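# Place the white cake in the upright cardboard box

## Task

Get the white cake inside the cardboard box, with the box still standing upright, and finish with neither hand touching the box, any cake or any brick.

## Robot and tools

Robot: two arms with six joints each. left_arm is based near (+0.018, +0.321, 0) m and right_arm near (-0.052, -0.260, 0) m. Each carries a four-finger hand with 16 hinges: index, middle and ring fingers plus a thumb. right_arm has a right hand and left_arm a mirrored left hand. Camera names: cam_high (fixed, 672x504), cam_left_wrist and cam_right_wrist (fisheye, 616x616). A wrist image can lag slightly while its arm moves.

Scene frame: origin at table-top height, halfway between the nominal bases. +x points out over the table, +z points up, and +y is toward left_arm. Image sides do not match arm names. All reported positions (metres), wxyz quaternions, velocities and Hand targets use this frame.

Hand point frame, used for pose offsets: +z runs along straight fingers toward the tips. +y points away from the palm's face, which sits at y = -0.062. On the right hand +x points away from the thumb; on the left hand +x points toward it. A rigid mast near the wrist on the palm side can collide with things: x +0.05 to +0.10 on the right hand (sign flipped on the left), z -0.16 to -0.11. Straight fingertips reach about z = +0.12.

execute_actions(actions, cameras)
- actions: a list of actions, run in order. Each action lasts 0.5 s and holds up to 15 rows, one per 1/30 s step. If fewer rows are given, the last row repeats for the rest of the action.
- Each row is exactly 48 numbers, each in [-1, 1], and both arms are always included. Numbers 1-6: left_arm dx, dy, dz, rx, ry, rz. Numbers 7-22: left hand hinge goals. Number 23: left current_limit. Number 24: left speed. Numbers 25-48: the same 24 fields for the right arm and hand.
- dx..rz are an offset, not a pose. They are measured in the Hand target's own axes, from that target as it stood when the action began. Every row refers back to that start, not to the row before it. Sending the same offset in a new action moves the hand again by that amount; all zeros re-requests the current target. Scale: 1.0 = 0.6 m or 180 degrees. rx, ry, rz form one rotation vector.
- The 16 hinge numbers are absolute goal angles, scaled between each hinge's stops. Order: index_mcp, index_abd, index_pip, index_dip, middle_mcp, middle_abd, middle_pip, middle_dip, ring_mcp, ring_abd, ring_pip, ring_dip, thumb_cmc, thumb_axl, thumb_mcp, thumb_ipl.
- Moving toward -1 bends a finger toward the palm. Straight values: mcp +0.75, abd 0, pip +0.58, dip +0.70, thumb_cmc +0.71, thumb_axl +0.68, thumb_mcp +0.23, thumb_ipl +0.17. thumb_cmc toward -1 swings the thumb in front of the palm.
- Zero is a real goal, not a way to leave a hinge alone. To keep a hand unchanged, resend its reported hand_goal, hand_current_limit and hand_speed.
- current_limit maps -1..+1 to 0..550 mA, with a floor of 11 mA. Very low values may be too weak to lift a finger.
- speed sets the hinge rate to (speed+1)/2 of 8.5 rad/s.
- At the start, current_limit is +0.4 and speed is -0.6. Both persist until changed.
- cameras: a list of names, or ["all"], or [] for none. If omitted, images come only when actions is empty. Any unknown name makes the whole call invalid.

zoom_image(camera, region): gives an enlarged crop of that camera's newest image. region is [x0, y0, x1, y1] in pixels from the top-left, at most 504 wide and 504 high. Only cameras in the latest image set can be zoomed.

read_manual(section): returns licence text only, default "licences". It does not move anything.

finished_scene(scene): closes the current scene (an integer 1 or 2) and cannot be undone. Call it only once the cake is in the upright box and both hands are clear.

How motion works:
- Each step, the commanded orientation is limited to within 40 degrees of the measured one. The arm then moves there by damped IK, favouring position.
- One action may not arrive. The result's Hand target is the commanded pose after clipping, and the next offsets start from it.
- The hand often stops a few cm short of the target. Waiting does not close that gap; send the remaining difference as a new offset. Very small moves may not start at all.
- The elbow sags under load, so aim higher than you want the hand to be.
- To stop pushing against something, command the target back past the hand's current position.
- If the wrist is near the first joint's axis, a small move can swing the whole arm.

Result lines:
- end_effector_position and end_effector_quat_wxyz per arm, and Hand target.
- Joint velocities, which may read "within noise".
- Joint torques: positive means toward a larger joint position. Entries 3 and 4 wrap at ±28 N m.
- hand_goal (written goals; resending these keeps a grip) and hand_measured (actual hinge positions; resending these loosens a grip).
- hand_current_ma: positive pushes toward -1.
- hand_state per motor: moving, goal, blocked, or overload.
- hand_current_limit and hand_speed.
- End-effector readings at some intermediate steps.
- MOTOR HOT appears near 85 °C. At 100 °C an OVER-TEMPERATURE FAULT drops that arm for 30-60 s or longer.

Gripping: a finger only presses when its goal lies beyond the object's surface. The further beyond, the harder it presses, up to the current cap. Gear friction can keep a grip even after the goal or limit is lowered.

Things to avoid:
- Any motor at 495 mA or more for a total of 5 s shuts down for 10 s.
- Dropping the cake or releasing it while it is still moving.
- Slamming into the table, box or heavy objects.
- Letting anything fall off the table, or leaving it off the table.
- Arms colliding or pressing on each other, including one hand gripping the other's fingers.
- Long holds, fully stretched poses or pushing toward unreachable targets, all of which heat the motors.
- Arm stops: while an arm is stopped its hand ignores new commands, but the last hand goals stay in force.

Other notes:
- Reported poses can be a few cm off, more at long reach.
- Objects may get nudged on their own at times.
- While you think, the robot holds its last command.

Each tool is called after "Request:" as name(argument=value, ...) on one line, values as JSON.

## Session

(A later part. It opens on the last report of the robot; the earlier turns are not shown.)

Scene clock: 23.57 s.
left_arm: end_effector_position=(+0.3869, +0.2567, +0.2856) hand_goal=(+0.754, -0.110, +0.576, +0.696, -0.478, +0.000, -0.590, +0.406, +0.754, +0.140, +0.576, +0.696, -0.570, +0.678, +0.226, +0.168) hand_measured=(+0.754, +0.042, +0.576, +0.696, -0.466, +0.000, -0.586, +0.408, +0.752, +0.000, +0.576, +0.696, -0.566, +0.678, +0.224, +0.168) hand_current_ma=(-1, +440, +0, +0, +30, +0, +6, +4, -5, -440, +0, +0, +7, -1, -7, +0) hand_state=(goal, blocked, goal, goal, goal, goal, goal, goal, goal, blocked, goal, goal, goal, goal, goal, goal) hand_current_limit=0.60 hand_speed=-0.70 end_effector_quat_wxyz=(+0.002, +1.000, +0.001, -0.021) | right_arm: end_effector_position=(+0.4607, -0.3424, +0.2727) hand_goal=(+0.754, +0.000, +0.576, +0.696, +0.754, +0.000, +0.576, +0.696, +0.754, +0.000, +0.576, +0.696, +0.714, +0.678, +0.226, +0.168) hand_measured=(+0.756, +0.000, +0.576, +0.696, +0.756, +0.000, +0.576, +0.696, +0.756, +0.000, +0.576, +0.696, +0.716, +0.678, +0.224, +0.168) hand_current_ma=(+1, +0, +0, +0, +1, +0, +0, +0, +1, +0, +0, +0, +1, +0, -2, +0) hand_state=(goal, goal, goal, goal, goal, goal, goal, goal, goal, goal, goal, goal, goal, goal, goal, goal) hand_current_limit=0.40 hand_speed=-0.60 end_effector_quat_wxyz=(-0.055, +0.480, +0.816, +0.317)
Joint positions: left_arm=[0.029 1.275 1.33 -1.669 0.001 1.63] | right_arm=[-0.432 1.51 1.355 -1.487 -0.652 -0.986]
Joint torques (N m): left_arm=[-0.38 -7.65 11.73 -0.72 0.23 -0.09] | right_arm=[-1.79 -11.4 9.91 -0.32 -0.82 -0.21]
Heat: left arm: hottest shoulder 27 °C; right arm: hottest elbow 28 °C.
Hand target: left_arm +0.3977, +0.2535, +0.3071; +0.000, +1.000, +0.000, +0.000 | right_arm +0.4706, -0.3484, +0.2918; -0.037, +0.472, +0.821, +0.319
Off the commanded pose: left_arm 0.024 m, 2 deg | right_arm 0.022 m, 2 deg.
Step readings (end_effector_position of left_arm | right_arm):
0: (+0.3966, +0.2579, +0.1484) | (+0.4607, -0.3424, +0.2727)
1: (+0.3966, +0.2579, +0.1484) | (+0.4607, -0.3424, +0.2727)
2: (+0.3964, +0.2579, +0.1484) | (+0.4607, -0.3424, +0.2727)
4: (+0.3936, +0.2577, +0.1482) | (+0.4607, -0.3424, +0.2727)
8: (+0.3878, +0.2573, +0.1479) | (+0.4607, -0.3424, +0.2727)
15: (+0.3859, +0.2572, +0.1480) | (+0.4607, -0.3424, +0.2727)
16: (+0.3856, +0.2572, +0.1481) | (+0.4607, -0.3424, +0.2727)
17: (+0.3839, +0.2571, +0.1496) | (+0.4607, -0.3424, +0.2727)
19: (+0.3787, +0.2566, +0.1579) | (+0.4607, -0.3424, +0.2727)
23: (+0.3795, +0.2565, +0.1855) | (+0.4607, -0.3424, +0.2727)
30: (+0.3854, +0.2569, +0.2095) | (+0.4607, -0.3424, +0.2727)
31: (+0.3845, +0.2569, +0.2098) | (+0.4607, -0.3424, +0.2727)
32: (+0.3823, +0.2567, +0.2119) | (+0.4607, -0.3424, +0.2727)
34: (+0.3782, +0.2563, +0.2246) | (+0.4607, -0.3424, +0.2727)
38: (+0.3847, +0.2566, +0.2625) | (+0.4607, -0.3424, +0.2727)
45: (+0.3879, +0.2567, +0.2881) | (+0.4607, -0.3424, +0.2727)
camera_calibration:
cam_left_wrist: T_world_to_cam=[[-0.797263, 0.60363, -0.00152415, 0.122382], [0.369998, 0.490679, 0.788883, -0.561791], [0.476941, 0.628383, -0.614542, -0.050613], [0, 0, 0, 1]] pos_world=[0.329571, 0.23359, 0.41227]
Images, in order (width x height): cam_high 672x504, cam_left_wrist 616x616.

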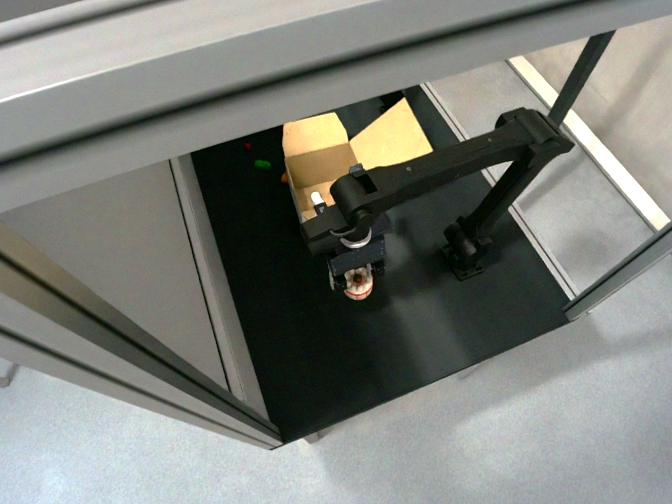

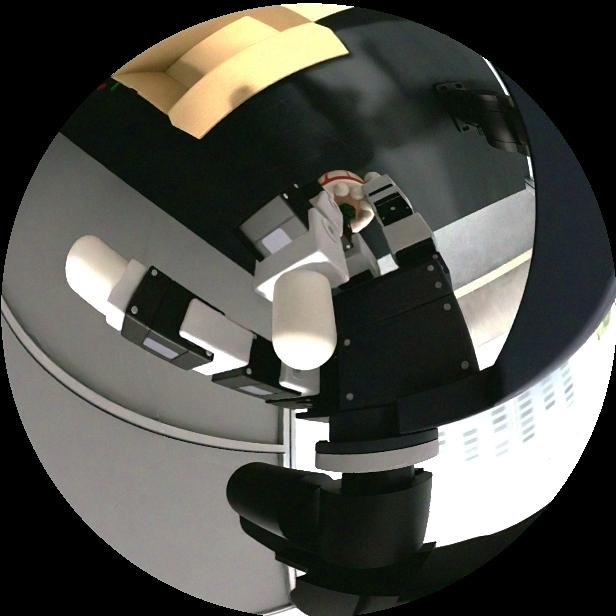

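Request:
execute_actions(actions=[[[0.0515,0.0560,-0.0221,0,0,0.0028,0.754,-0.11,0.576,0.696,-0.479,0,-0.591,0.406,0.754,0.14,0.576,0.696,-0.571,0.678,0.226,0.168,0.6,-0.9,0,0,0,0,0,0,0.754,0,0.576,0.696,0.754,0,0.576,0.696,0.754,0,0.576,0.696,0.714,0.678,0.226,0.168,0.4,-0.6]],[[0.0520,0.0555,-0.0221,0,0,0.0028,0.754,-0.11,0.576,0.696,-0.479,0,-0.591,0.406,0.754,0.14,0.576,0.696,-0.571,0.678,0.226,0.168,0.6,-0.9,0,0,0,0,0,0,0.754,0,0.576,0.696,0.754,0,0.576,0.696,0.754,0,0.576,0.696,0.714,0.678,0.226,0.168,0.4,-0.6]],[[0.0525,0.0551,-0.0221,0,0,0.0028,0.754,-0.11,0.576,0.696,-0.479,0,-0.591,0.406,0.754,0.14,0.576,0.696,-0.571,0.678,0.226,0.168,0.6,-0.9,0,0,0,0,0,0,0.754,0,0.576,0.696,0.754,0,0.576,0.696,0.754,0,0.576,0.696,0.714,0.678,0.226,0.168,0.4,-0.6]],[[0.0530,0.0546,-0.0221,0,0,0.0028,0.754,-0.11,0.576,0.696,-0.479,0,-0.591,0.406,0.754,0.14,0.576,0.696,-0.571,0.678,0.226,0.168,0.6,-0.9,0,0,0,0,0,0,0.754,0,0.576,0.696,0.754,0,0.576,0.696,0.754,0,0.576,0.696,0.714,0.678,0.226,0.168,0.4,-0.6]],[[-0.0033,0.1113,-0.0055,0,0,0.0028,0.754,-0.11,0.576,0.696,-0.479,0,-0.591,0.406,0.754,0.14,0.576,0.696,-0.571,0.678,0.226,0.168,0.6,-0.9,0,0,0,0,0,0,0.754,0,0.576,0.696,0.754,0,0.576,0.696,0.754,0,0.576,0.696,0.714,0.678,0.226,0.168,0.4,-0.6]],[[-0.0023,0.1113,-0.0055,0,0,0.0028,0.754,-0.11,0.576,0.696,-0.479,0,-0.591,0.406,0.754,0.14,0.576,0.696,-0.571,0.678,0.226,0.168,0.6,-0.9,0,0,0,0,0,0,0.754,0,0.576,0.696,0.754,0,0.576,0.696,0.754,0,0.576,0.696,0.714,0.678,0.226,0.168,0.4,-0.6]],[[-0.0013,0.1113,-0.0055,0,0,0.0028,0.754,-0.11,0.576,0.696,-0.479,0,-0.591,0.406,0.754,0.14,0.576,0.696,-0.571,0.678,0.226,0.168,0.6,-0.9,0,0,0,0,0,0,0.754,0,0.576,0.696,0.754,0,0.576,0.696,0.754,0,0.576,0.696,0.714,0.678,0.226,0.168,0.4,-0.6]]], cameras=["cam_high","cam_left_wrist","cam_right_wrist"])

Request:
zoom_image(camera="cam_left_wrist", region=[200, 20, 520, 320])

Request:
zoom_image(camera="cam_high", region=[220, 90, 440, 260])

Scene clock: 28.43 s.
left_arm: end_effector_position=(+0.4970, -0.0789, +0.3401) hand_goal=(+0.754, -0.110, +0.576, +0.696, -0.478, +0.000, -0.590, +0.406, +0.754, +0.140, +0.576, +0.696, -0.570, +0.678, +0.226, +0.168) hand_measured=(+0.768, +0.040, +0.580, +0.696, -0.466, +0.000, -0.588, +0.408, +0.740, +0.014, +0.570, +0.694, -0.568, +0.678, +0.224, +0.168) hand_current_ma=(+35, +440, +9, +0, +30, +0, +4, +4, -38, -432, -12, -2, +2, -1, -7, +0) hand_state=(goal, blocked, goal, goal, goal, goal, goal, goal, goal, blocked, goal, goal, goal, goal, goal, goal) hand_current_limit=0.60 hand_speed=-0.90 end_effector_quat_wxyz=(+0.036, +0.998, -0.034, +0.038) | right_arm: end_effector_position=(+0.4607, -0.3424, +0.2727) hand_goal=(+0.754, +0.000, +0.576, +0.696, +0.754, +0.000, +0.576, +0.696, +0.754, +0.000, +0.576, +0.696, +0.714, +0.678, +0.226, +0.168) hand_measured=(+0.756, +0.000, +0.576, +0.696, +0.756, +0.000, +0.576, +0.696, +0.756, +0.000, +0.576, +0.696, +0.716, +0.678, +0.224, +0.168) hand_current_ma=(+1, +0, +0, +0, +1, +0, +0, +0, +1, +0, +0, +0, +1, +0, -2, +0) hand_state=(goal, goal, goal, goal, goal, goal, goal, goal, goal, goal, goal, goal, goal, goal, goal, goal) hand_current_limit=0.40 hand_speed=-0.60 end_effector_quat_wxyz=(-0.055, +0.480, +0.816, +0.317)
Joint positions: left_arm=[-0.622 1.768 2.006 -1.706 0.02 1.049] | right_arm=[-0.432 1.51 1.355 -1.487 -0.652 -0.986]
Joint torques (N m): left_arm=[0.85 -16.73 12.15 0.09 0.27 -0.11] | right_arm=[-0.67 -11.4 10 -0.2 -0.81 -0.23]
Heat: left arm: hottest shoulder 27 °C; right arm: hottest elbow 29 °C.
Hand target: left_arm +0.5084, -0.0809, +0.3699; +0.000, +1.000, -0.031, -0.001 | right_arm +0.4706, -0.3484, +0.2918; -0.037, +0.472, +0.821, +0.319
Off the commanded pose: left_arm 0.032 m, 6 deg | right_arm 0.022 m, 2 deg.
joint sent to its limit (left arm) — joint 4 (wrist pitch), lower limit. The joint targets are off in orientation, not in position.
Step readings (end_effector_position of left_arm | right_arm):
0: (+0.3869, +0.2567, +0.2856) | (+0.4607, -0.3424, +0.2727)
1: (+0.3869, +0.2564, +0.2856) | (+0.4607, -0.3424, +0.2727)
2: (+0.3879, +0.2554, +0.2865) | (+0.4607, -0.3424, +0.2727)
4: (+0.3937, +0.2493, +0.2903) | (+0.4607, -0.3424, +0.2727)
8: (+0.4104, +0.2296, +0.2980) | (+0.4607, -0.3424, +0.2727)
15: (+0.4166, +0.2219, +0.2957) | (+0.4607, -0.3424, +0.2727)
16: (+0.4166, +0.2220, +0.2959) | (+0.4607, -0.3424, +0.2727)
17: (+0.4176, +0.2200, +0.2970) | (+0.4607, -0.3424, +0.2727)
19: (+0.4249, +0.2161, +0.3017) | (+0.4607, -0.3424, +0.2727)
23: (+0.4411, +0.1986, +0.3111) | (+0.4607, -0.3424, +0.2727)
30: (+0.4462, +0.1901, +0.3085) | (+0.4607, -0.3424, +0.2727)
31: (+0.4467, +0.1900, +0.3086) | (+0.4607, -0.3424, +0.2727)
32: (+0.4482, +0.1882, +0.3095) | (+0.4607, -0.3424, +0.2727)
34: (+0.4566, +0.1839, +0.3142) | (+0.4607, -0.3424, +0.2727)
38: (+0.4729, +0.1668, +0.3231) | (+0.4607, -0.3424, +0.2727)
45: (+0.4776, +0.1577, +0.3203) | (+0.4607, -0.3424, +0.2727)
46: (+0.4781, +0.1574, +0.3202) | (+0.4607, -0.3424, +0.2727)
47: (+0.4797, +0.1558, +0.3214) | (+0.4607, -0.3424, +0.2727)
49: (+0.4887, +0.1512, +0.3266) | (+0.4607, -0.3424, +0.2727)
53: (+0.5052, +0.1352, +0.3361) | (+0.4607, -0.3424, +0.2727)
60: (+0.5096, +0.1250, +0.3321) | (+0.4607, -0.3424, +0.2727)
61: (+0.5099, +0.1248, +0.3319) | (+0.4607, -0.3424, +0.2727)
62: (+0.5100, +0.1214, +0.3321) | (+0.4607, -0.3424, +0.2727)
64: (+0.5115, +0.1136, +0.3336) | (+0.4607, -0.3424, +0.2727)
68: (+0.5052, +0.0770, +0.3374) | (+0.4607, -0.3424, +0.2727)
75: (+0.5011, +0.0518, +0.3374) | (+0.4607, -0.3424, +0.2727)
76: (+0.5017, +0.0517, +0.3372) | (+0.4607, -0.3424, +0.2727)
77: (+0.5027, +0.0494, +0.3374) | (+0.4607, -0.3424, +0.2727)
79: (+0.5070, +0.0432, +0.3393) | (+0.4607, -0.3424, +0.2727)
83: (+0.5046, +0.0122, +0.3415) | (+0.4607, -0.3424, +0.2727)
90: (+0.4984, -0.0124, +0.3369) | (+0.4607, -0.3424, +0.2727)
91: (+0.4991, -0.0125, +0.3367) | (+0.4607, -0.3424, +0.2727)
92: (+0.5000, -0.0152, +0.3376) | (+0.4607, -0.3424, +0.2727)
94: (+0.5051, -0.0223, +0.3412) | (+0.4607, -0.3424, +0.2727)
98: (+0.5031, -0.0526, +0.3458) | (+0.4607, -0.3424, +0.2727)
105: (+0.4948, -0.0784, +0.3392) | (+0.4607, -0.3424, +0.2727)
camera_calibration:
cam_left_wrist: T_world_to_cam=[[-0.745369, 0.652277, -0.137695, 0.437278], [0.30988, 0.521876, 0.794745, -0.450544], [0.590253, 0.54971, -0.591118, 0.0707287], [0, 0, 0, 1]] pos_world=[0.423801, -0.0889791, 0.460087]
cam_right_wrist: T_world_to_cam=[[0.909313, -0.415635, -0.0199485, -0.521692], [-0.389211, -0.866504, 0.312546, -0.277414], [-0.147191, -0.276438, -0.949693, 0.344686], [0, 0, 0, 1]] pos_world=[0.417143, -0.361929, 0.403644]

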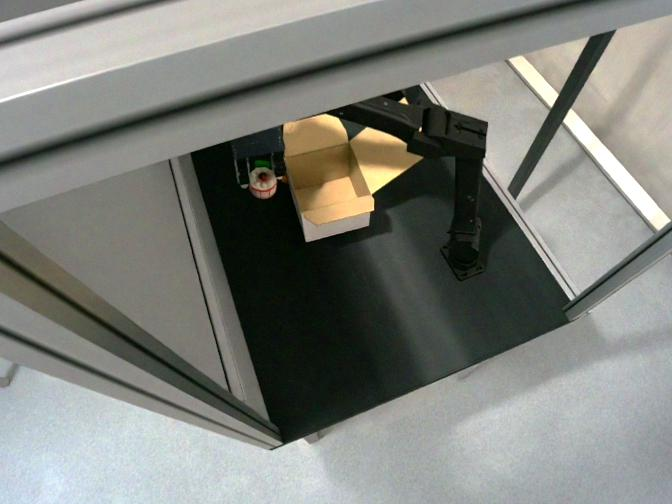

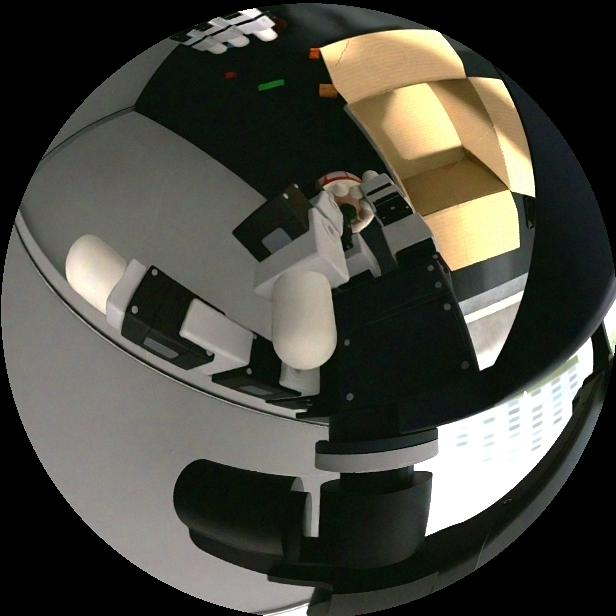

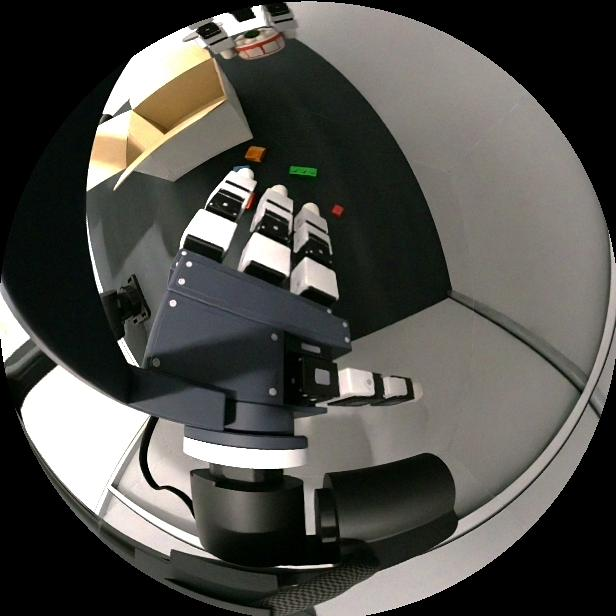

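Scaled by 1.575 from the camera's 616x616 image, which has a finer 880x880 frame.

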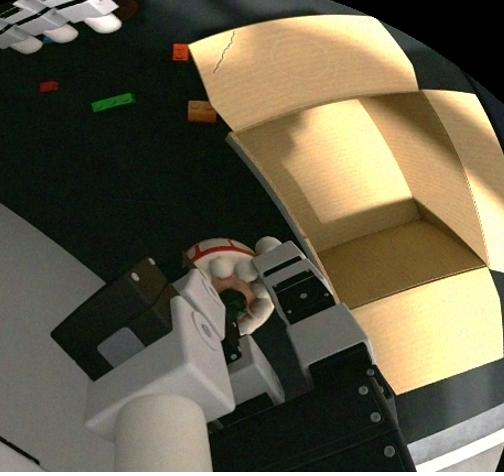

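Scaled by 2.291 from the camera's 672x504 image, which has a finer 960x720 frame.

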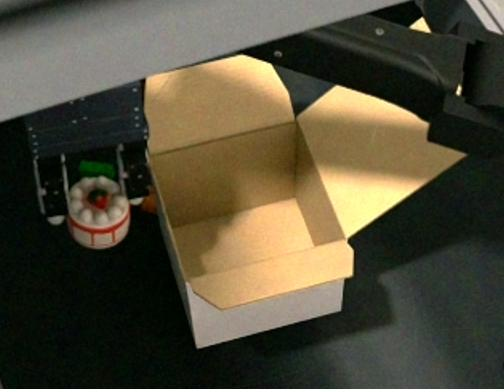

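Request:
execute_actions(actions=[[[-0.1048,0.0032,0,0,0,0.0028,0.754,-0.11,0.576,0.696,-0.479,0,-0.591,0.406,0.754,0.14,0.576,0.696,-0.571,0.678,0.226,0.168,0.6,-0.9,0,0,0,0,0,0,0.754,0,0.576,0.696,0.754,0,0.576,0.696,0.754,0,0.576,0.696,0.714,0.678,0.226,0.168,0.4,-0.6]],[[-0.1048,0.0042,0,0,0,0.0028,0.754,-0.11,0.576,0.696,-0.479,0,-0.591,0.406,0.754,0.14,0.576,0.696,-0.571,0.678,0.226,0.168,0.6,-0.9,0,0,0,0,0,0,0.754,0,0.576,0.696,0.754,0,0.576,0.696,0.754,0,0.576,0.696,0.714,0.678,0.226,0.168,0.4,-0.6]],[[-0.1047,0.0050,0,0,0,0,0.754,-0.11,0.576,0.696,-0.479,0,-0.591,0.406,0.754,0.14,0.576,0.696,-0.571,0.678,0.226,0.168,0.6,-0.9,0,0,0,0,0,0,0.754,0,0.576,0.696,0.754,0,0.576,0.696,0.754,0,0.576,0.696,0.714,0.678,0.226,0.168,0.4,-0.6]]], cameras=["cam_high","cam_left_wrist"])

Request:
zoom_image(camera="cam_left_wrist", region=[180, 60, 500, 320])

Request:
zoom_image(camera="cam_high", region=[270, 100, 400, 250])

Scene clock: 32.80 s.
left_arm: end_effector_position=(+0.3224, -0.0756, +0.3653) hand_goal=(+0.754, -0.110, +0.576, +0.696, -0.478, +0.000, -0.590, +0.406, +0.754, +0.140, +0.576, +0.696, -0.570, +0.678, +0.226, +0.168) hand_measured=(+0.770, +0.040, +0.582, +0.696, -0.466, +0.000, -0.588, +0.408, +0.738, +0.016, +0.570, +0.694, -0.570, +0.678, +0.224, +0.168) hand_current_ma=(+45, +440, +12, +0, +30, +0, +4, +4, -42, -421, -15, -3, +1, -1, -7, +0) hand_state=(goal, blocked, goal, goal, goal, goal, goal, goal, goal, blocked, goal, goal, goal, goal, goal, goal) hand_current_limit=0.60 hand_speed=-0.90 end_effector_quat_wxyz=(+0.039, +0.998, -0.042, +0.032) | right_arm: end_effector_position=(+0.4607, -0.3424, +0.2727) hand_goal=(+0.754, +0.000, +0.576, +0.696, +0.754, +0.000, +0.576, +0.696, +0.754, +0.000, +0.576, +0.696, +0.714, +0.678, +0.226, +0.168) hand_measured=(+0.756, +0.000, +0.576, +0.696, +0.756, +0.000, +0.576, +0.696, +0.756, +0.000, +0.576, +0.696, +0.716, +0.678, +0.224, +0.168) hand_current_ma=(+1, +0, +0, +0, +1, +0, +0, +0, +1, +0, +0, +0, +1, +0, -2, +0) hand_state=(goal, goal, goal, goal, goal, goal, goal, goal, goal, goal, goal, goal, goal, goal, goal, goal) hand_current_limit=0.40 hand_speed=-0.60 end_effector_quat_wxyz=(-0.055, +0.480, +0.816, +0.317)
Joint positions: left_arm=[-0.847 1.41 1.644 -1.706 0.011 0.841] | right_arm=[-0.432 1.51 1.355 -1.487 -0.652 -0.986]
Joint torques (N m): left_arm=[0.09 -11.4 7.68 0.12 0.22 -0.13] | right_arm=[-1.03 -12.16 10.11 -0.23 -0.86 -0.14]
Heat: left arm: hottest shoulder 27 °C; right arm: hottest elbow 29 °C.
Hand target: left_arm +0.3197, -0.0749, +0.3702; +0.000, +0.999, -0.040, -0.001 | right_arm +0.4706, -0.3484, +0.2918; -0.037, +0.472, +0.821, +0.319
Off the commanded pose: left_arm 0.006 m, 6 deg | right_arm 0.022 m, 2 deg.
joint sent to its limit (left arm) — joint 4 (wrist pitch), lower limit. The joint targets are off in orientation, not in position.
Step readings (end_effector_position of left_arm | right_arm):
0: (+0.4970, -0.0789, +0.3401) | (+0.4607, -0.3424, +0.2727)
1: (+0.4971, -0.0789, +0.3401) | (+0.4607, -0.3424, +0.2727)
2: (+0.4970, -0.0789, +0.3406) | (+0.4607, -0.3424, +0.2727)
4: (+0.4914, -0.0776, +0.3397) | (+0.4607, -0.3424, +0.2727)
8: (+0.4699, -0.0756, +0.3444) | (+0.4607, -0.3424, +0.2727)
15: (+0.4496, -0.0791, +0.3667) | (+0.4607, -0.3424, +0.2727)
16: (+0.4487, -0.0787, +0.3674) | (+0.4607, -0.3424, +0.2727)
17: (+0.4452, -0.0785, +0.3661) | (+0.4607, -0.3424, +0.2727)
19: (+0.4336, -0.0737, +0.3579) | (+0.4607, -0.3424, +0.2727)
23: (+0.4052, -0.0751, +0.3505) | (+0.4607, -0.3424, +0.2727)
30: (+0.3862, -0.0792, +0.3631) | (+0.4607, -0.3424, +0.2727)
31: (+0.3856, -0.0786, +0.3638) | (+0.4607, -0.3424, +0.2727)
32: (+0.3822, -0.0783, +0.3629) | (+0.4607, -0.3424, +0.2727)
34: (+0.3712, -0.0734, +0.3564) | (+0.4607, -0.3424, +0.2727)
38: (+0.3403, -0.0744, +0.3529) | (+0.4607, -0.3424, +0.2727)
45: (+0.3221, -0.0766, +0.3672) | (+0.4607, -0.3424, +0.2727)
camera_calibration:
cam_left_wrist: T_world_to_cam=[[-0.735744, 0.664465, -0.13102, 0.303809], [0.32906, 0.51981, 0.788364, -0.422246], [0.591946, 0.536921, -0.601096, 0.189008], [0, 0, 0, 1]] pos_world=[0.250588, -0.0838656, 0.486301]
Images, in order (width x height): cam_high 672x504, cam_left_wrist 616x616.

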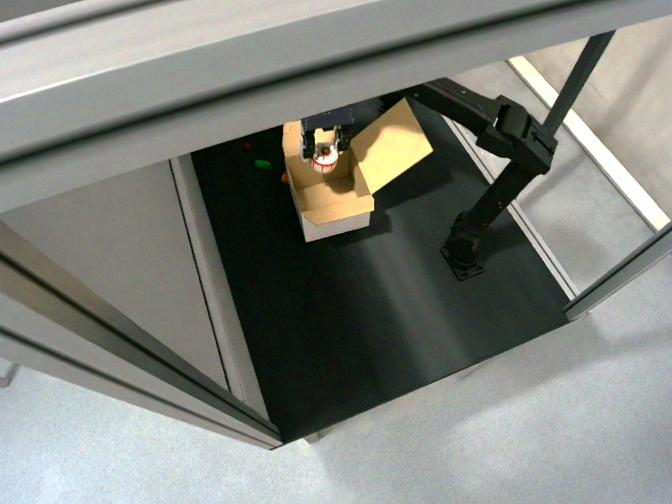

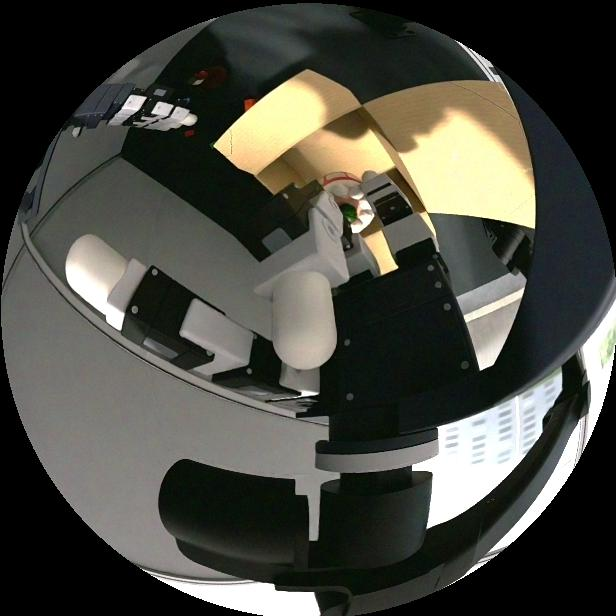

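Scaled by 1.575 from the camera's 616x616 image, which has a finer 880x880 frame.

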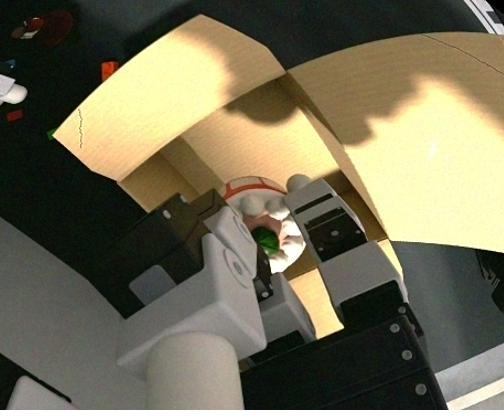

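Scaled by 3.360 from the camera's 672x504 image, which has a finer 960x720 frame.

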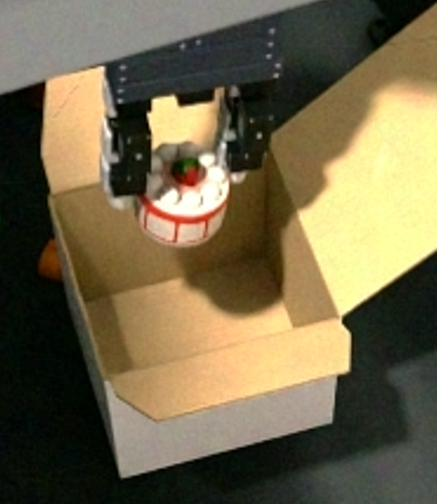

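Request:
execute_actions(actions=[[[0.0188,0.0268,0.083,0,0,0,0.754,-0.11,0.576,0.696,-0.479,0,-0.591,0.406,0.754,0.14,0.576,0.696,-0.571,0.678,0.226,0.168,0.6,-0.9,0,0,0,0,0,0,0.754,0,0.576,0.696,0.754,0,0.576,0.696,0.754,0,0.576,0.696,0.714,0.678,0.226,0.168,0.4,-0.6]],[[0,0,0.07,0,0,0,0.754,-0.11,0.576,0.696,-0.479,0,-0.591,0.406,0.754,0.14,0.576,0.696,-0.571,0.678,0.226,0.168,0.6,-0.9,0,0,0,0,0,0,0.754,0,0.576,0.696,0.754,0,0.576,0.696,0.754,0,0.576,0.696,0.714,0.678,0.226,0.168,0.4,-0.6]]], cameras=["cam_high","cam_left_wrist"])

Request:
zoom_image(camera="cam_left_wrist", region=[180, 60, 500, 320])

Request:
zoom_image(camera="cam_high", region=[270, 100, 400, 250])

Scene clock: 36.30 s.
left_arm: end_effector_position=(+0.3321, -0.0863, +0.2723) hand_goal=(+0.754, -0.110, +0.576, +0.696, -0.478, +0.000, -0.590, +0.406, +0.754, +0.140, +0.576, +0.696, -0.570, +0.678, +0.226, +0.168) hand_measured=(+0.770, +0.040, +0.582, +0.696, -0.466, +0.000, -0.588, +0.408, +0.738, +0.016, +0.570, +0.694, -0.570, +0.678, +0.224, +0.168) hand_current_ma=(+45, +440, +12, +0, +30, +0, +4, +4, -42, -421, -15, -3, +1, -1, -7, +0) hand_state=(goal, blocked, goal, goal, goal, goal, goal, goal, goal, blocked, goal, goal, goal, goal, goal, goal) hand_current_limit=0.60 hand_speed=-0.90 end_effector_quat_wxyz=(-0.007, +0.999, -0.038, -0.011) | right_arm: end_effector_position=(+0.4607, -0.3424, +0.2727) hand_goal=(+0.754, +0.000, +0.576, +0.696, +0.754, +0.000, +0.576, +0.696, +0.754, +0.000, +0.576, +0.696, +0.714, +0.678, +0.226, +0.168) hand_measured=(+0.756, +0.000, +0.576, +0.696, +0.756, +0.000, +0.576, +0.696, +0.756, +0.000, +0.576, +0.696, +0.716, +0.678, +0.224, +0.168) hand_current_ma=(+1, +0, +0, +0, +1, +0, +0, +0, +1, +0, +0, +0, +1, +0, -2, +0) hand_state=(goal, goal, goal, goal, goal, goal, goal, goal, goal, goal, goal, goal, goal, goal, goal, goal) hand_current_limit=0.40 hand_speed=-0.60 end_effector_quat_wxyz=(-0.055, +0.480, +0.816, +0.317)
Joint positions: left_arm=[-0.852 1.499 1.521 -1.618 0.005 0.828] | right_arm=[-0.432 1.51 1.355 -1.487 -0.652 -0.986]
Joint torques (N m): left_arm=[-0.62 -12.81 7.75 0.43 0.04 -0.11] | right_arm=[-1.26 -11.69 10.03 -0.36 -0.82 -0.18]
Heat: left arm: hottest shoulder 27 °C; right arm: hottest elbow 30 °C.
Hand target: left_arm +0.3295, -0.0918, +0.2783; +0.000, +0.999, -0.040, -0.001 | right_arm +0.4706, -0.3484, +0.2918; -0.037, +0.472, +0.821, +0.319
Off the commanded pose: left_arm 0.009 m, 1 deg | right_arm 0.022 m, 2 deg.
Step readings (end_effector_position of left_arm | right_arm):
0: (+0.3225, -0.0756, +0.3653) | (+0.4607, -0.3424, +0.2727)
1: (+0.3225, -0.0756, +0.3653) | (+0.4607, -0.3424, +0.2727)
2: (+0.3228, -0.0758, +0.3646) | (+0.4607, -0.3424, +0.2727)
4: (+0.3242, -0.0773, +0.3603) | (+0.4607, -0.3424, +0.2727)
8: (+0.3292, -0.0838, +0.3382) | (+0.4607, -0.3424, +0.2727)
15: (+0.3352, -0.0897, +0.3089) | (+0.4607, -0.3424, +0.2727)
16: (+0.3351, -0.0896, +0.3084) | (+0.4607, -0.3424, +0.2727)
17: (+0.3350, -0.0894, +0.3074) | (+0.4607, -0.3424, +0.2727)
19: (+0.3341, -0.0884, +0.3000) | (+0.4607, -0.3424, +0.2727)
23: (+0.3309, -0.0850, +0.2784) | (+0.4607, -0.3424, +0.2727)
30: (+0.3318, -0.0859, +0.2721) | (+0.4607, -0.3424, +0.2727)
camera_calibration:
cam_left_wrist: T_world_to_cam=[[-0.747357, 0.664382, -0.00740847, 0.276043], [0.389707, 0.447354, 0.804986, -0.377463], [0.538132, 0.598725, -0.593247, 0.154145], [0, 0, 0, 1]] pos_world=[0.270452, -0.106829, 0.397343]
Images, in order (width x height): cam_high 672x504, cam_left_wrist 616x616.

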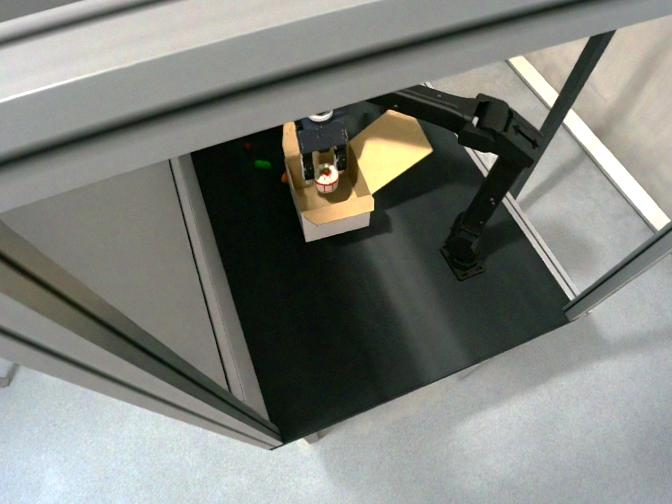

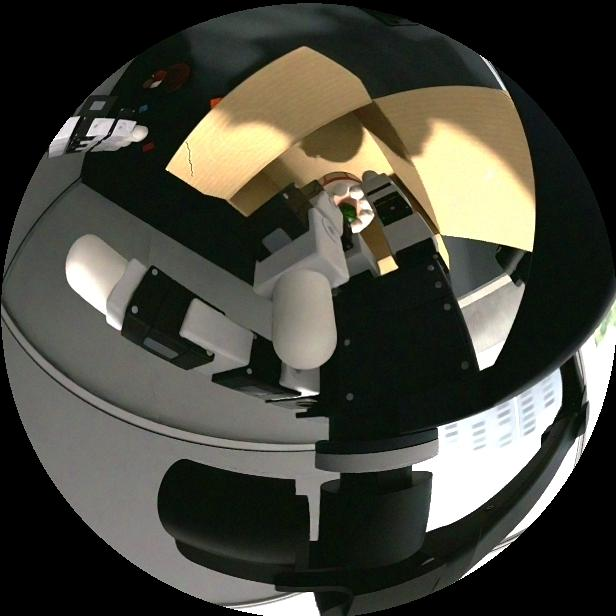

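Scaled by 1.575 from the camera's 616x616 image, which has a finer 880x880 frame.

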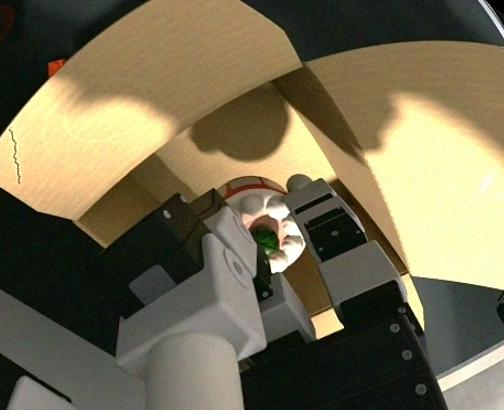

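Scaled by 3.360 from the camera's 672x504 image, which has a finer 960x720 frame.

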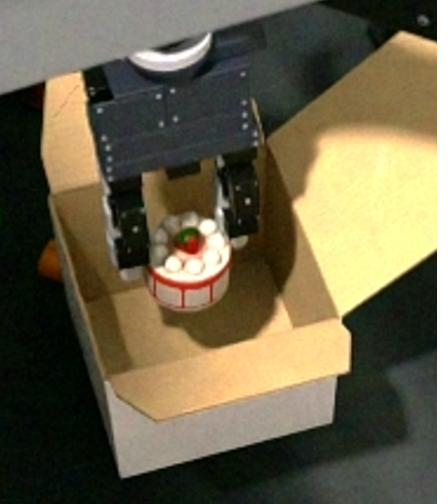

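Request:
execute_actions(actions=[[[-0.0025,0.0050,0.068,0,0,0,0.754,-0.11,0.576,0.696,-0.479,0,-0.591,0.406,0.754,0.14,0.576,0.696,-0.571,0.678,0.226,0.168,0.6,-0.9,0,0,0,0,0,0,0.754,0,0.576,0.696,0.754,0,0.576,0.696,0.754,0,0.576,0.696,0.714,0.678,0.226,0.168,0.4,-0.6]],[[0,0,0.06,0,0,0,0.754,-0.11,0.576,0.696,-0.479,0,-0.591,0.406,0.754,0.14,0.576,0.696,-0.571,0.678,0.226,0.168,0.6,-0.9,0,0,0,0,0,0,0.754,0,0.576,0.696,0.754,0,0.576,0.696,0.754,0,0.576,0.696,0.714,0.678,0.226,0.168,0.4,-0.6]],[[0,0,0.043,0,0,0,0.754,-0.11,0.576,0.696,-0.479,0,-0.591,0.406,0.754,0.14,0.576,0.696,-0.571,0.678,0.226,0.168,0.6,-0.9,0,0,0,0,0,0,0.754,0,0.576,0.696,0.754,0,0.576,0.696,0.754,0,0.576,0.696,0.714,0.678,0.226,0.168,0.4,-0.6]]], cameras=["cam_high","cam_left_wrist"])

Request:
zoom_image(camera="cam_left_wrist", region=[180, 60, 500, 320])

Request:
zoom_image(camera="cam_high", region=[270, 100, 400, 250])

Scene clock: 39.33 s.
left_arm: end_effector_position=(+0.3295, -0.0883, +0.1740) hand_goal=(+0.754, -0.110, +0.576, +0.696, -0.478, +0.000, -0.590, +0.406, +0.754, +0.140, +0.576, +0.696, -0.570, +0.678, +0.226, +0.168) hand_measured=(+0.770, +0.040, +0.582, +0.696, -0.466, +0.000, -0.588, +0.408, +0.738, +0.016, +0.570, +0.694, -0.570, +0.678, +0.224, +0.168) hand_current_ma=(+45, +440, +12, +0, +30, +0, +4, +4, -43, -421, -15, -3, +1, -1, -7, +0) hand_state=(goal, blocked, goal, goal, goal, goal, goal, goal, goal, blocked, goal, goal, goal, goal, goal, goal) hand_current_limit=0.60 hand_speed=-0.90 end_effector_quat_wxyz=(-0.004, +0.999, -0.037, -0.008) | right_arm: end_effector_position=(+0.4607, -0.3424, +0.2727) hand_goal=(+0.754, +0.000, +0.576, +0.696, +0.754, +0.000, +0.576, +0.696, +0.754, +0.000, +0.576, +0.696, +0.714, +0.678, +0.226, +0.168) hand_measured=(+0.756, +0.000, +0.576, +0.696, +0.756, +0.000, +0.576, +0.696, +0.756, +0.000, +0.576, +0.696, +0.716, +0.678, +0.224, +0.168) hand_current_ma=(+1, +0, +0, +0, +1, +0, +0, +0, +1, +0, +0, +0, +1, +0, -2, +0) hand_state=(goal, goal, goal, goal, goal, goal, goal, goal, goal, goal, goal, goal, goal, goal, goal, goal) hand_current_limit=0.40 hand_speed=-0.60 end_effector_quat_wxyz=(-0.055, +0.480, +0.816, +0.317)
Joint positions: left_arm=[-0.86 1.52 1.283 -1.351 0.005 0.82] | right_arm=[-0.432 1.51 1.355 -1.487 -0.652 -0.986]
Joint torques (N m): left_arm=[-0.56 -12.22 7.43 0.5 0.03 -0.11] | right_arm=[-0.5 -11.81 9.88 -0.25 -0.84 -0.23]
Heat: left arm: hottest shoulder 27 °C; right arm: hottest elbow 30 °C.
Hand target: left_arm +0.3278, -0.0947, +0.1758; +0.000, +0.999, -0.040, -0.001 | right_arm +0.4706, -0.3484, +0.2918; -0.037, +0.472, +0.821, +0.319
Off the commanded pose: left_arm 0.007 m, 1 deg | right_arm 0.022 m, 2 deg.
Step readings (end_effector_position of left_arm | right_arm):
0: (+0.3322, -0.0863, +0.2723) | (+0.4607, -0.3424, +0.2727)
1: (+0.3322, -0.0863, +0.2719) | (+0.4607, -0.3424, +0.2727)
2: (+0.3328, -0.0869, +0.2703) | (+0.4607, -0.3424, +0.2727)
4: (+0.3332, -0.0881, +0.2621) | (+0.4607, -0.3424, +0.2727)
8: (+0.3287, -0.0862, +0.2390) | (+0.4607, -0.3424, +0.2727)
15: (+0.3293, -0.0883, +0.2321) | (+0.4607, -0.3424, +0.2727)
16: (+0.3295, -0.0885, +0.2319) | (+0.4607, -0.3424, +0.2727)
17: (+0.3301, -0.0891, +0.2305) | (+0.4607, -0.3424, +0.2727)
19: (+0.3311, -0.0901, +0.2238) | (+0.4607, -0.3424, +0.2727)
23: (+0.3282, -0.0870, +0.2047) | (+0.4607, -0.3424, +0.2727)
30: (+0.3292, -0.0880, +0.1978) | (+0.4607, -0.3424, +0.2727)
31: (+0.3293, -0.0882, +0.1977) | (+0.4607, -0.3424, +0.2727)
32: (+0.3298, -0.0886, +0.1966) | (+0.4607, -0.3424, +0.2727)
34: (+0.3308, -0.0898, +0.1923) | (+0.4607, -0.3424, +0.2727)
38: (+0.3288, -0.0875, +0.1796) | (+0.4607, -0.3424, +0.2727)
45: (+0.3293, -0.0881, +0.1739) | (+0.4607, -0.3424, +0.2727)
camera_calibration:
cam_left_wrist: T_world_to_cam=[[-0.747547, 0.664012, -0.0161639, 0.276266], [0.384583, 0.452549, 0.804547, -0.29412], [0.541544, 0.59522, -0.593669, 0.097093], [0, 0, 0, 1]] pos_world=[0.267055, -0.108132, 0.29874]
Images, in order (width x height): cam_high 672x504, cam_left_wrist 616x616.

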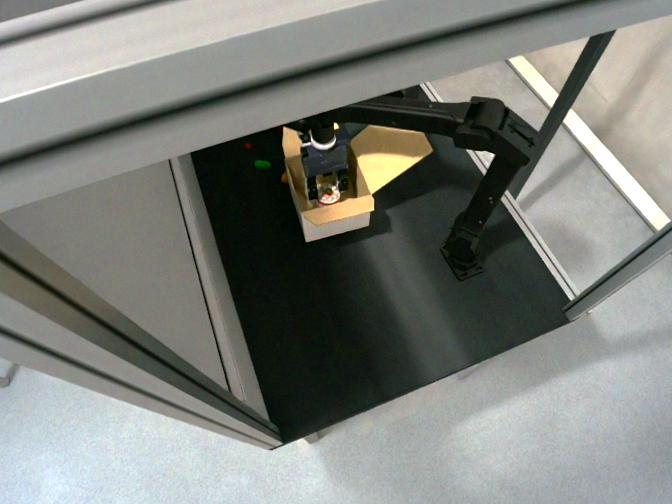

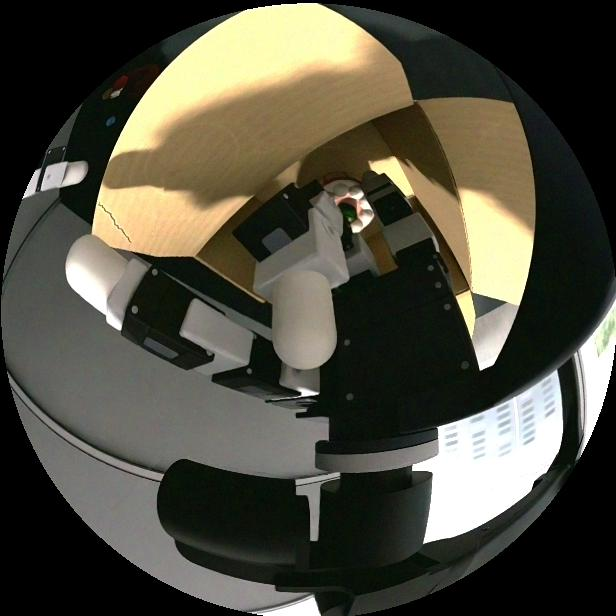

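Scaled by 1.575 from the camera's 616x616 image, which has a finer 880x880 frame.

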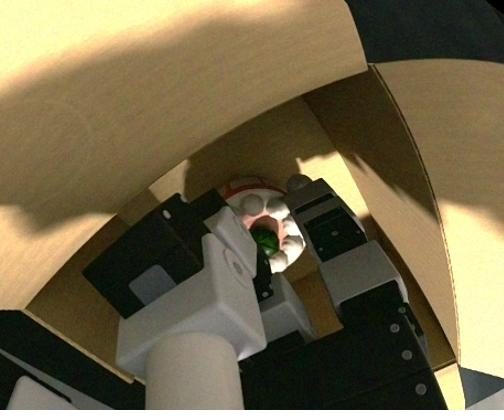

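Scaled by 3.360 from the camera's 672x504 image, which has a finer 960x720 frame.

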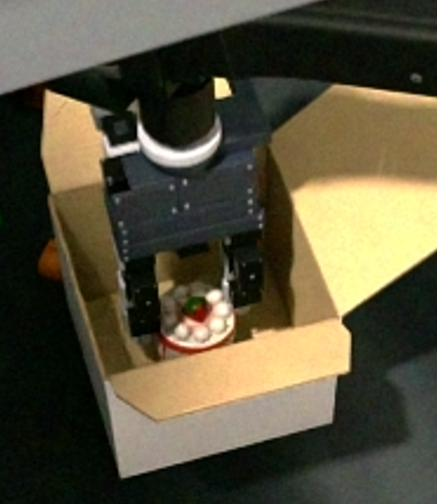

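Request:
execute_actions(actions=[[[0,0,0.015,0,0,0,0.754,-0.11,0.576,0.696,-0.479,0,-0.591,0.406,0.754,0.14,0.576,0.696,-0.571,0.678,0.226,0.168,0.6,-0.9,0,0,0,0,0,0,0.754,0,0.576,0.696,0.754,0,0.576,0.696,0.754,0,0.576,0.696,0.714,0.678,0.226,0.168,0.4,-0.6]],[[0,0,0.01,0,0,0,0.754,-0.11,0.576,0.696,-0.479,0,-0.591,0.406,0.754,0.14,0.576,0.696,-0.571,0.678,0.226,0.168,0.6,-0.9,0,0,0,0,0,0,0.754,0,0.576,0.696,0.754,0,0.576,0.696,0.754,0,0.576,0.696,0.714,0.678,0.226,0.168,0.4,-0.6]]])

Request:
execute_actions(actions=[[[0,0,0.009,0,0,0,0.754,-0.11,0.576,0.696,-0.479,0,-0.591,0.406,0.754,0.14,0.576,0.696,-0.571,0.678,0.226,0.168,0.6,-0.9,0,0,0,0,0,0,0.754,0,0.576,0.696,0.754,0,0.576,0.696,0.754,0,0.576,0.696,0.714,0.678,0.226,0.168,0.4,-0.6]]], cameras=["cam_high"])

Request:
zoom_image(camera="cam_high", region=[270, 100, 400, 250])

Scene clock: 41.30 s.
left_arm: end_effector_position=(+0.3298, -0.0886, +0.1617) hand_goal=(+0.754, -0.110, +0.576, +0.696, -0.478, +0.000, -0.590, +0.406, +0.754, +0.140, +0.576, +0.696, -0.570, +0.678, +0.226, +0.168) hand_measured=(+0.770, +0.040, +0.582, +0.696, -0.466, +0.000, -0.588, +0.408, +0.738, +0.016, +0.570, +0.694, -0.570, +0.678, +0.224, +0.168) hand_current_ma=(+45, +440, +12, +0, +30, +0, +4, +4, -43, -421, -15, -3, +1, -1, -7, +0) hand_state=(goal, blocked, goal, goal, goal, goal, goal, goal, goal, blocked, goal, goal, goal, goal, goal, goal) hand_current_limit=0.60 hand_speed=-0.90 end_effector_quat_wxyz=(-0.002, +0.999, -0.037, -0.006) | right_arm: end_effector_position=(+0.4607, -0.3424, +0.2727) hand_goal=(+0.754, +0.000, +0.576, +0.696, +0.754, +0.000, +0.576, +0.696, +0.754, +0.000, +0.576, +0.696, +0.714, +0.678, +0.226, +0.168) hand_measured=(+0.756, +0.000, +0.576, +0.696, +0.756, +0.000, +0.576, +0.696, +0.756, +0.000, +0.576, +0.696, +0.716, +0.678, +0.224, +0.168) hand_current_ma=(+1, +0, +0, +0, +1, +0, +0, +0, +1, +0, +0, +0, +1, +0, -2, +0) hand_state=(goal, goal, goal, goal, goal, goal, goal, goal, goal, goal, goal, goal, goal, goal, goal, goal) hand_current_limit=0.40 hand_speed=-0.60 end_effector_quat_wxyz=(-0.055, +0.480, +0.816, +0.317)
Joint positions: left_arm=[-0.86 1.526 1.256 -1.311 0.005 0.82] | right_arm=[-0.432 1.51 1.355 -1.487 -0.652 -0.986]
Joint torques (N m): left_arm=[-0.56 -11.87 7.28 0.5 0.03 -0.11] | right_arm=[-1.44 -12.28 10.1 -0.44 -0.86 -0.25]
Heat: left arm: hottest shoulder 27 °C; right arm: hottest elbow 30 °C.
Hand target: left_arm +0.3278, -0.0947, +0.1609; +0.000, +0.999, -0.040, -0.001 | right_arm +0.4706, -0.3484, +0.2918; -0.037, +0.472, +0.821, +0.319
Off the commanded pose: left_arm 0.006 m, 1 deg | right_arm 0.022 m, 2 deg.
Step readings (end_effector_position of left_arm | right_arm):
0: (+0.3295, -0.0883, +0.1740) | (+0.4607, -0.3424, +0.2727)
1: (+0.3296, -0.0884, +0.1740) | (+0.4607, -0.3424, +0.2727)
2: (+0.3297, -0.0885, +0.1736) | (+0.4607, -0.3424, +0.2727)
4: (+0.3302, -0.0891, +0.1726) | (+0.4607, -0.3424, +0.2727)
8: (+0.3296, -0.0884, +0.1689) | (+0.4607, -0.3424, +0.2727)
15: (+0.3297, -0.0885, +0.1676) | (+0.4607, -0.3424, +0.2727)
16: (+0.3298, -0.0886, +0.1676) | (+0.4607, -0.3424, +0.2727)
17: (+0.3298, -0.0887, +0.1674) | (+0.4607, -0.3424, +0.2727)
19: (+0.3302, -0.0890, +0.1667) | (+0.4607, -0.3424, +0.2727)
23: (+0.3297, -0.0886, +0.1634) | (+0.4607, -0.3424, +0.2727)
30: (+0.3297, -0.0886, +0.1616) | (+0.4607, -0.3424, +0.2727)

Scene clock: 42.00 s.
left_arm: end_effector_position=(+0.3298, -0.0886, +0.1563) hand_goal=(+0.754, -0.110, +0.576, +0.696, -0.478, +0.000, -0.590, +0.406, +0.754, +0.140, +0.576, +0.696, -0.570, +0.678, +0.226, +0.168) hand_measured=(+0.770, +0.040, +0.582, +0.696, -0.466, +0.000, -0.588, +0.408, +0.738, +0.016, +0.570, +0.694, -0.570, +0.678, +0.224, +0.168) hand_current_ma=(+45, +440, +12, +0, +30, +0, +4, +4, -43, -421, -15, -3, +1, -1, -7, +0) hand_state=(goal, blocked, goal, goal, goal, goal, goal, goal, goal, blocked, goal, goal, goal, goal, goal, goal) hand_current_limit=0.60 hand_speed=-0.90 end_effector_quat_wxyz=(-0.002, +0.999, -0.037, -0.006) | right_arm: end_effector_position=(+0.4607, -0.3424, +0.2727) hand_goal=(+0.754, +0.000, +0.576, +0.696, +0.754, +0.000, +0.576, +0.696, +0.754, +0.000, +0.576, +0.696, +0.714, +0.678, +0.226, +0.168) hand_measured=(+0.756, +0.000, +0.576, +0.696, +0.756, +0.000, +0.576, +0.696, +0.756, +0.000, +0.576, +0.696, +0.716, +0.678, +0.224, +0.168) hand_current_ma=(+1, +0, +0, +0, +1, +0, +0, +0, +1, +0, +0, +0, +1, +0, -2, +0) hand_state=(goal, goal, goal, goal, goal, goal, goal, goal, goal, goal, goal, goal, goal, goal, goal, goal) hand_current_limit=0.40 hand_speed=-0.60 end_effector_quat_wxyz=(-0.055, +0.480, +0.816, +0.317)
Joint positions: left_arm=[-0.86 1.53 1.245 -1.297 0.005 0.82] | right_arm=[-0.432 1.51 1.355 -1.487 -0.652 -0.986]
Joint torques (N m): left_arm=[-0.56 -11.81 7.24 0.51 0.03 -0.11] | right_arm=[-0.79 -11.69 9.99 -0.27 -0.88 -0.24]
Heat: left arm: hottest shoulder 27 °C; right arm: hottest elbow 30 °C.
Hand target: left_arm +0.3277, -0.0947, +0.1554; +0.000, +0.999, -0.040, -0.001 | right_arm +0.4706, -0.3484, +0.2918; -0.037, +0.472, +0.821, +0.319
Off the commanded pose: left_arm 0.006 m, 1 deg | right_arm 0.022 m, 2 deg.
Step readings (end_effector_position of left_arm | right_arm):
0: (+0.3298, -0.0886, +0.1617) | (+0.4607, -0.3424, +0.2727)
1: (+0.3298, -0.0886, +0.1617) | (+0.4607, -0.3424, +0.2727)
2: (+0.3299, -0.0887, +0.1614) | (+0.4607, -0.3424, +0.2727)
4: (+0.3302, -0.0891, +0.1606) | (+0.4607, -0.3424, +0.2727)
8: (+0.3298, -0.0886, +0.1581) | (+0.4607, -0.3424, +0.2727)
15: (+0.3298, -0.0886, +0.1563) | (+0.4607, -0.3424, +0.2727)
Images, in order (width x height): cam_high 672x504.

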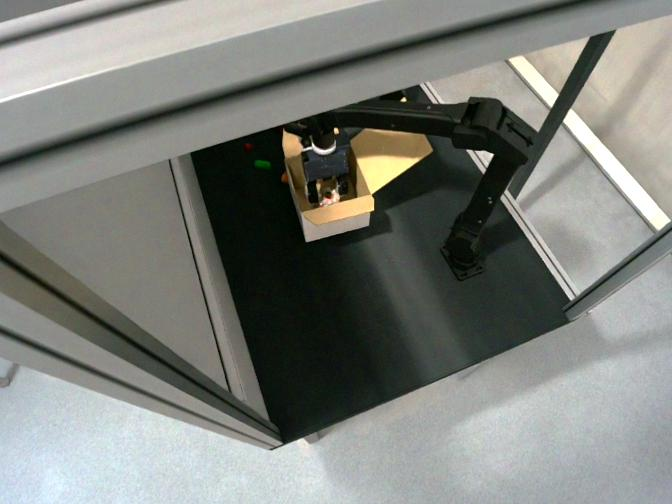

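Scaled by 3.360 from the camera's 672x504 image, which has a finer 960x720 frame.

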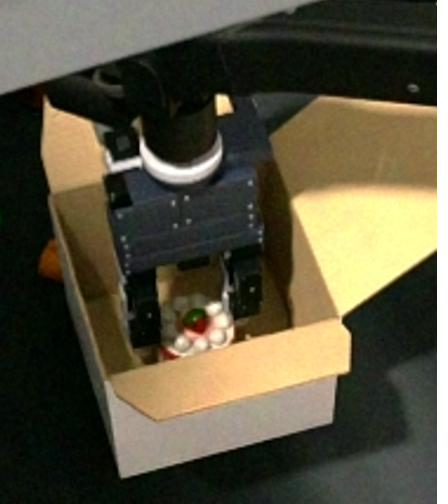

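No contact yet; continue in small steps.

Request:
execute_actions(actions=[[[0,0,0.008,0,0,0,0.754,-0.11,0.576,0.696,-0.479,0,-0.591,0.406,0.754,0.14,0.576,0.696,-0.571,0.678,0.226,0.168,0.6,-0.9,0,0,0,0,0,0,0.754,0,0.576,0.696,0.754,0,0.576,0.696,0.754,0,0.576,0.696,0.714,0.678,0.226,0.168,0.4,-0.6]]])

Request:
execute_actions(actions=[[[0,0,0.006,0,0,0,0.754,-0.11,0.576,0.696,-0.479,0,-0.591,0.406,0.754,0.14,0.576,0.696,-0.571,0.678,0.226,0.168,0.6,-0.9,0,0,0,0,0,0,0.754,0,0.576,0.696,0.754,0,0.576,0.696,0.754,0,0.576,0.696,0.714,0.678,0.226,0.168,0.4,-0.6]]])

Scene clock: 46.97 s.
left_arm: end_effector_position=(+0.3301, -0.0892, +0.1547) hand_goal=(+0.754, -0.110, +0.576, +0.696, -0.478, +0.000, -0.590, +0.406, +0.754, +0.140, +0.576, +0.696, -0.570, +0.678, +0.226, +0.168) hand_measured=(+0.770, +0.040, +0.582, +0.696, -0.466, +0.000, -0.588, +0.408, +0.738, +0.018, +0.570, +0.694, -0.570, +0.678, +0.224, +0.168) hand_current_ma=(+45, +440, +12, +0, +30, +0, +4, +4, -43, -419, -15, -3, +1, -1, -7, +0) hand_state=(goal, blocked, goal, goal, goal, goal, goal, goal, goal, blocked, goal, goal, goal, goal, goal, goal) hand_current_limit=0.60 hand_speed=-0.90 end_effector_quat_wxyz=(-0.001, +0.999, -0.038, -0.004) | right_arm: end_effector_position=(+0.4607, -0.3424, +0.2727) hand_goal=(+0.754, +0.000, +0.576, +0.696, +0.754, +0.000, +0.576, +0.696, +0.754, +0.000, +0.576, +0.696, +0.714, +0.678, +0.226, +0.168) hand_measured=(+0.756, +0.000, +0.576, +0.696, +0.756, +0.000, +0.576, +0.696, +0.756, +0.000, +0.576, +0.696, +0.716, +0.678, +0.224, +0.168) hand_current_ma=(+1, +0, +0, +0, +1, +0, +0, +0, +1, +0, +0, +0, +1, +0, -2, +0) hand_state=(goal, goal, goal, goal, goal, goal, goal, goal, goal, goal, goal, goal, goal, goal, goal, goal) hand_current_limit=0.40 hand_speed=-0.60 end_effector_quat_wxyz=(-0.055, +0.480, +0.816, +0.317)
Joint positions: left_arm=[-0.86 1.53 1.241 -1.288 0.004 0.82] | right_arm=[-0.432 1.51 1.355 -1.487 -0.652 -0.986]
Joint torques (N m): left_arm=[-0.62 -11.52 6.93 0.65 0.05 -0.11] | right_arm=[-1.32 -11.46 9.98 -0.46 -0.82 -0.25]
Heat: left arm: hottest shoulder 28 °C; right arm: hottest elbow 31 °C.
Hand target: left_arm +0.3276, -0.0948, +0.1506; +0.000, +0.999, -0.040, -0.001 | right_arm +0.4706, -0.3484, +0.2918; -0.037, +0.472, +0.821, +0.319
Off the commanded pose: left_arm 0.007 m, 0 deg | right_arm 0.022 m, 2 deg.
Step readings (end_effector_position of left_arm | right_arm):
0: (+0.3298, -0.0886, +0.1563) | (+0.4607, -0.3424, +0.2727)
1: (+0.3298, -0.0886, +0.1563) | (+0.4607, -0.3424, +0.2727)
2: (+0.3299, -0.0887, +0.1562) | (+0.4607, -0.3424, +0.2727)
4: (+0.3302, -0.0891, +0.1557) | (+0.4607, -0.3424, +0.2727)
8: (+0.3300, -0.0891, +0.1547) | (+0.4607, -0.3424, +0.2727)
15: (+0.3301, -0.0892, +0.1547) | (+0.4607, -0.3424, +0.2727)

Scene clock: 47.67 s.
left_arm: end_effector_position=(+0.3302, -0.0893, +0.1544) hand_goal=(+0.754, -0.110, +0.576, +0.696, -0.478, +0.000, -0.590, +0.406, +0.754, +0.140, +0.576, +0.696, -0.570, +0.678, +0.226, +0.168) hand_measured=(+0.770, +0.040, +0.582, +0.696, -0.466, +0.000, -0.588, +0.408, +0.738, +0.018, +0.570, +0.694, -0.570, +0.678, +0.224, +0.168) hand_current_ma=(+45, +440, +13, +0, +30, +0, +4, +4, -43, -419, -15, -3, +1, -1, -7, +0) hand_state=(goal, blocked, goal, goal, goal, goal, goal, goal, goal, blocked, goal, goal, goal, goal, goal, goal) hand_current_limit=0.60 hand_speed=-0.90 end_effector_quat_wxyz=(+0.000, +0.999, -0.038, -0.004) | right_arm: end_effector_position=(+0.4607, -0.3424, +0.2727) hand_goal=(+0.754, +0.000, +0.576, +0.696, +0.754, +0.000, +0.576, +0.696, +0.754, +0.000, +0.576, +0.696, +0.714, +0.678, +0.226, +0.168) hand_measured=(+0.756, +0.000, +0.576, +0.696, +0.756, +0.000, +0.576, +0.696, +0.756, +0.000, +0.576, +0.696, +0.716, +0.678, +0.224, +0.168) hand_current_ma=(+1, +0, +0, +0, +1, +0, +0, +0, +1, +0, +0, +0, +1, +0, -2, +0) hand_state=(goal, goal, goal, goal, goal, goal, goal, goal, goal, goal, goal, goal, goal, goal, goal, goal) hand_current_limit=0.40 hand_speed=-0.60 end_effector_quat_wxyz=(-0.055, +0.480, +0.816, +0.317)
Joint positions: left_arm=[-0.86 1.53 1.24 -1.286 0.004 0.82] | right_arm=[-0.432 1.51 1.355 -1.487 -0.652 -0.986]
Joint torques (N m): left_arm=[-0.56 -11.34 6.53 0.94 0.05 -0.11] | right_arm=[-1.55 -11.81 9.98 -0.34 -0.86 -0.17]
Heat: left arm: hottest shoulder 28 °C; right arm: hottest elbow 31 °C.
Hand target: left_arm +0.3277, -0.0947, +0.1470; +0.000, +0.999, -0.040, -0.001 | right_arm +0.4706, -0.3484, +0.2918; -0.037, +0.472, +0.821, +0.319
Off the commanded pose: left_arm 0.010 m, 0 deg | right_arm 0.022 m, 2 deg.
Step readings (end_effector_position of left_arm | right_arm):
0: (+0.3301, -0.0892, +0.1547) | (+0.4607, -0.3424, +0.2727)
1: (+0.3301, -0.0892, +0.1547) | (+0.4607, -0.3424, +0.2727)
2: (+0.3302, -0.0892, +0.1548) | (+0.4607, -0.3424, +0.2727)
4: (+0.3301, -0.0892, +0.1544) | (+0.4607, -0.3424, +0.2727)
8: (+0.3302, -0.0893, +0.1544) | (+0.4607, -0.3424, +0.2727)
15: (+0.3302, -0.0893, +0.1544) | (+0.4607, -0.3424, +0.2727)


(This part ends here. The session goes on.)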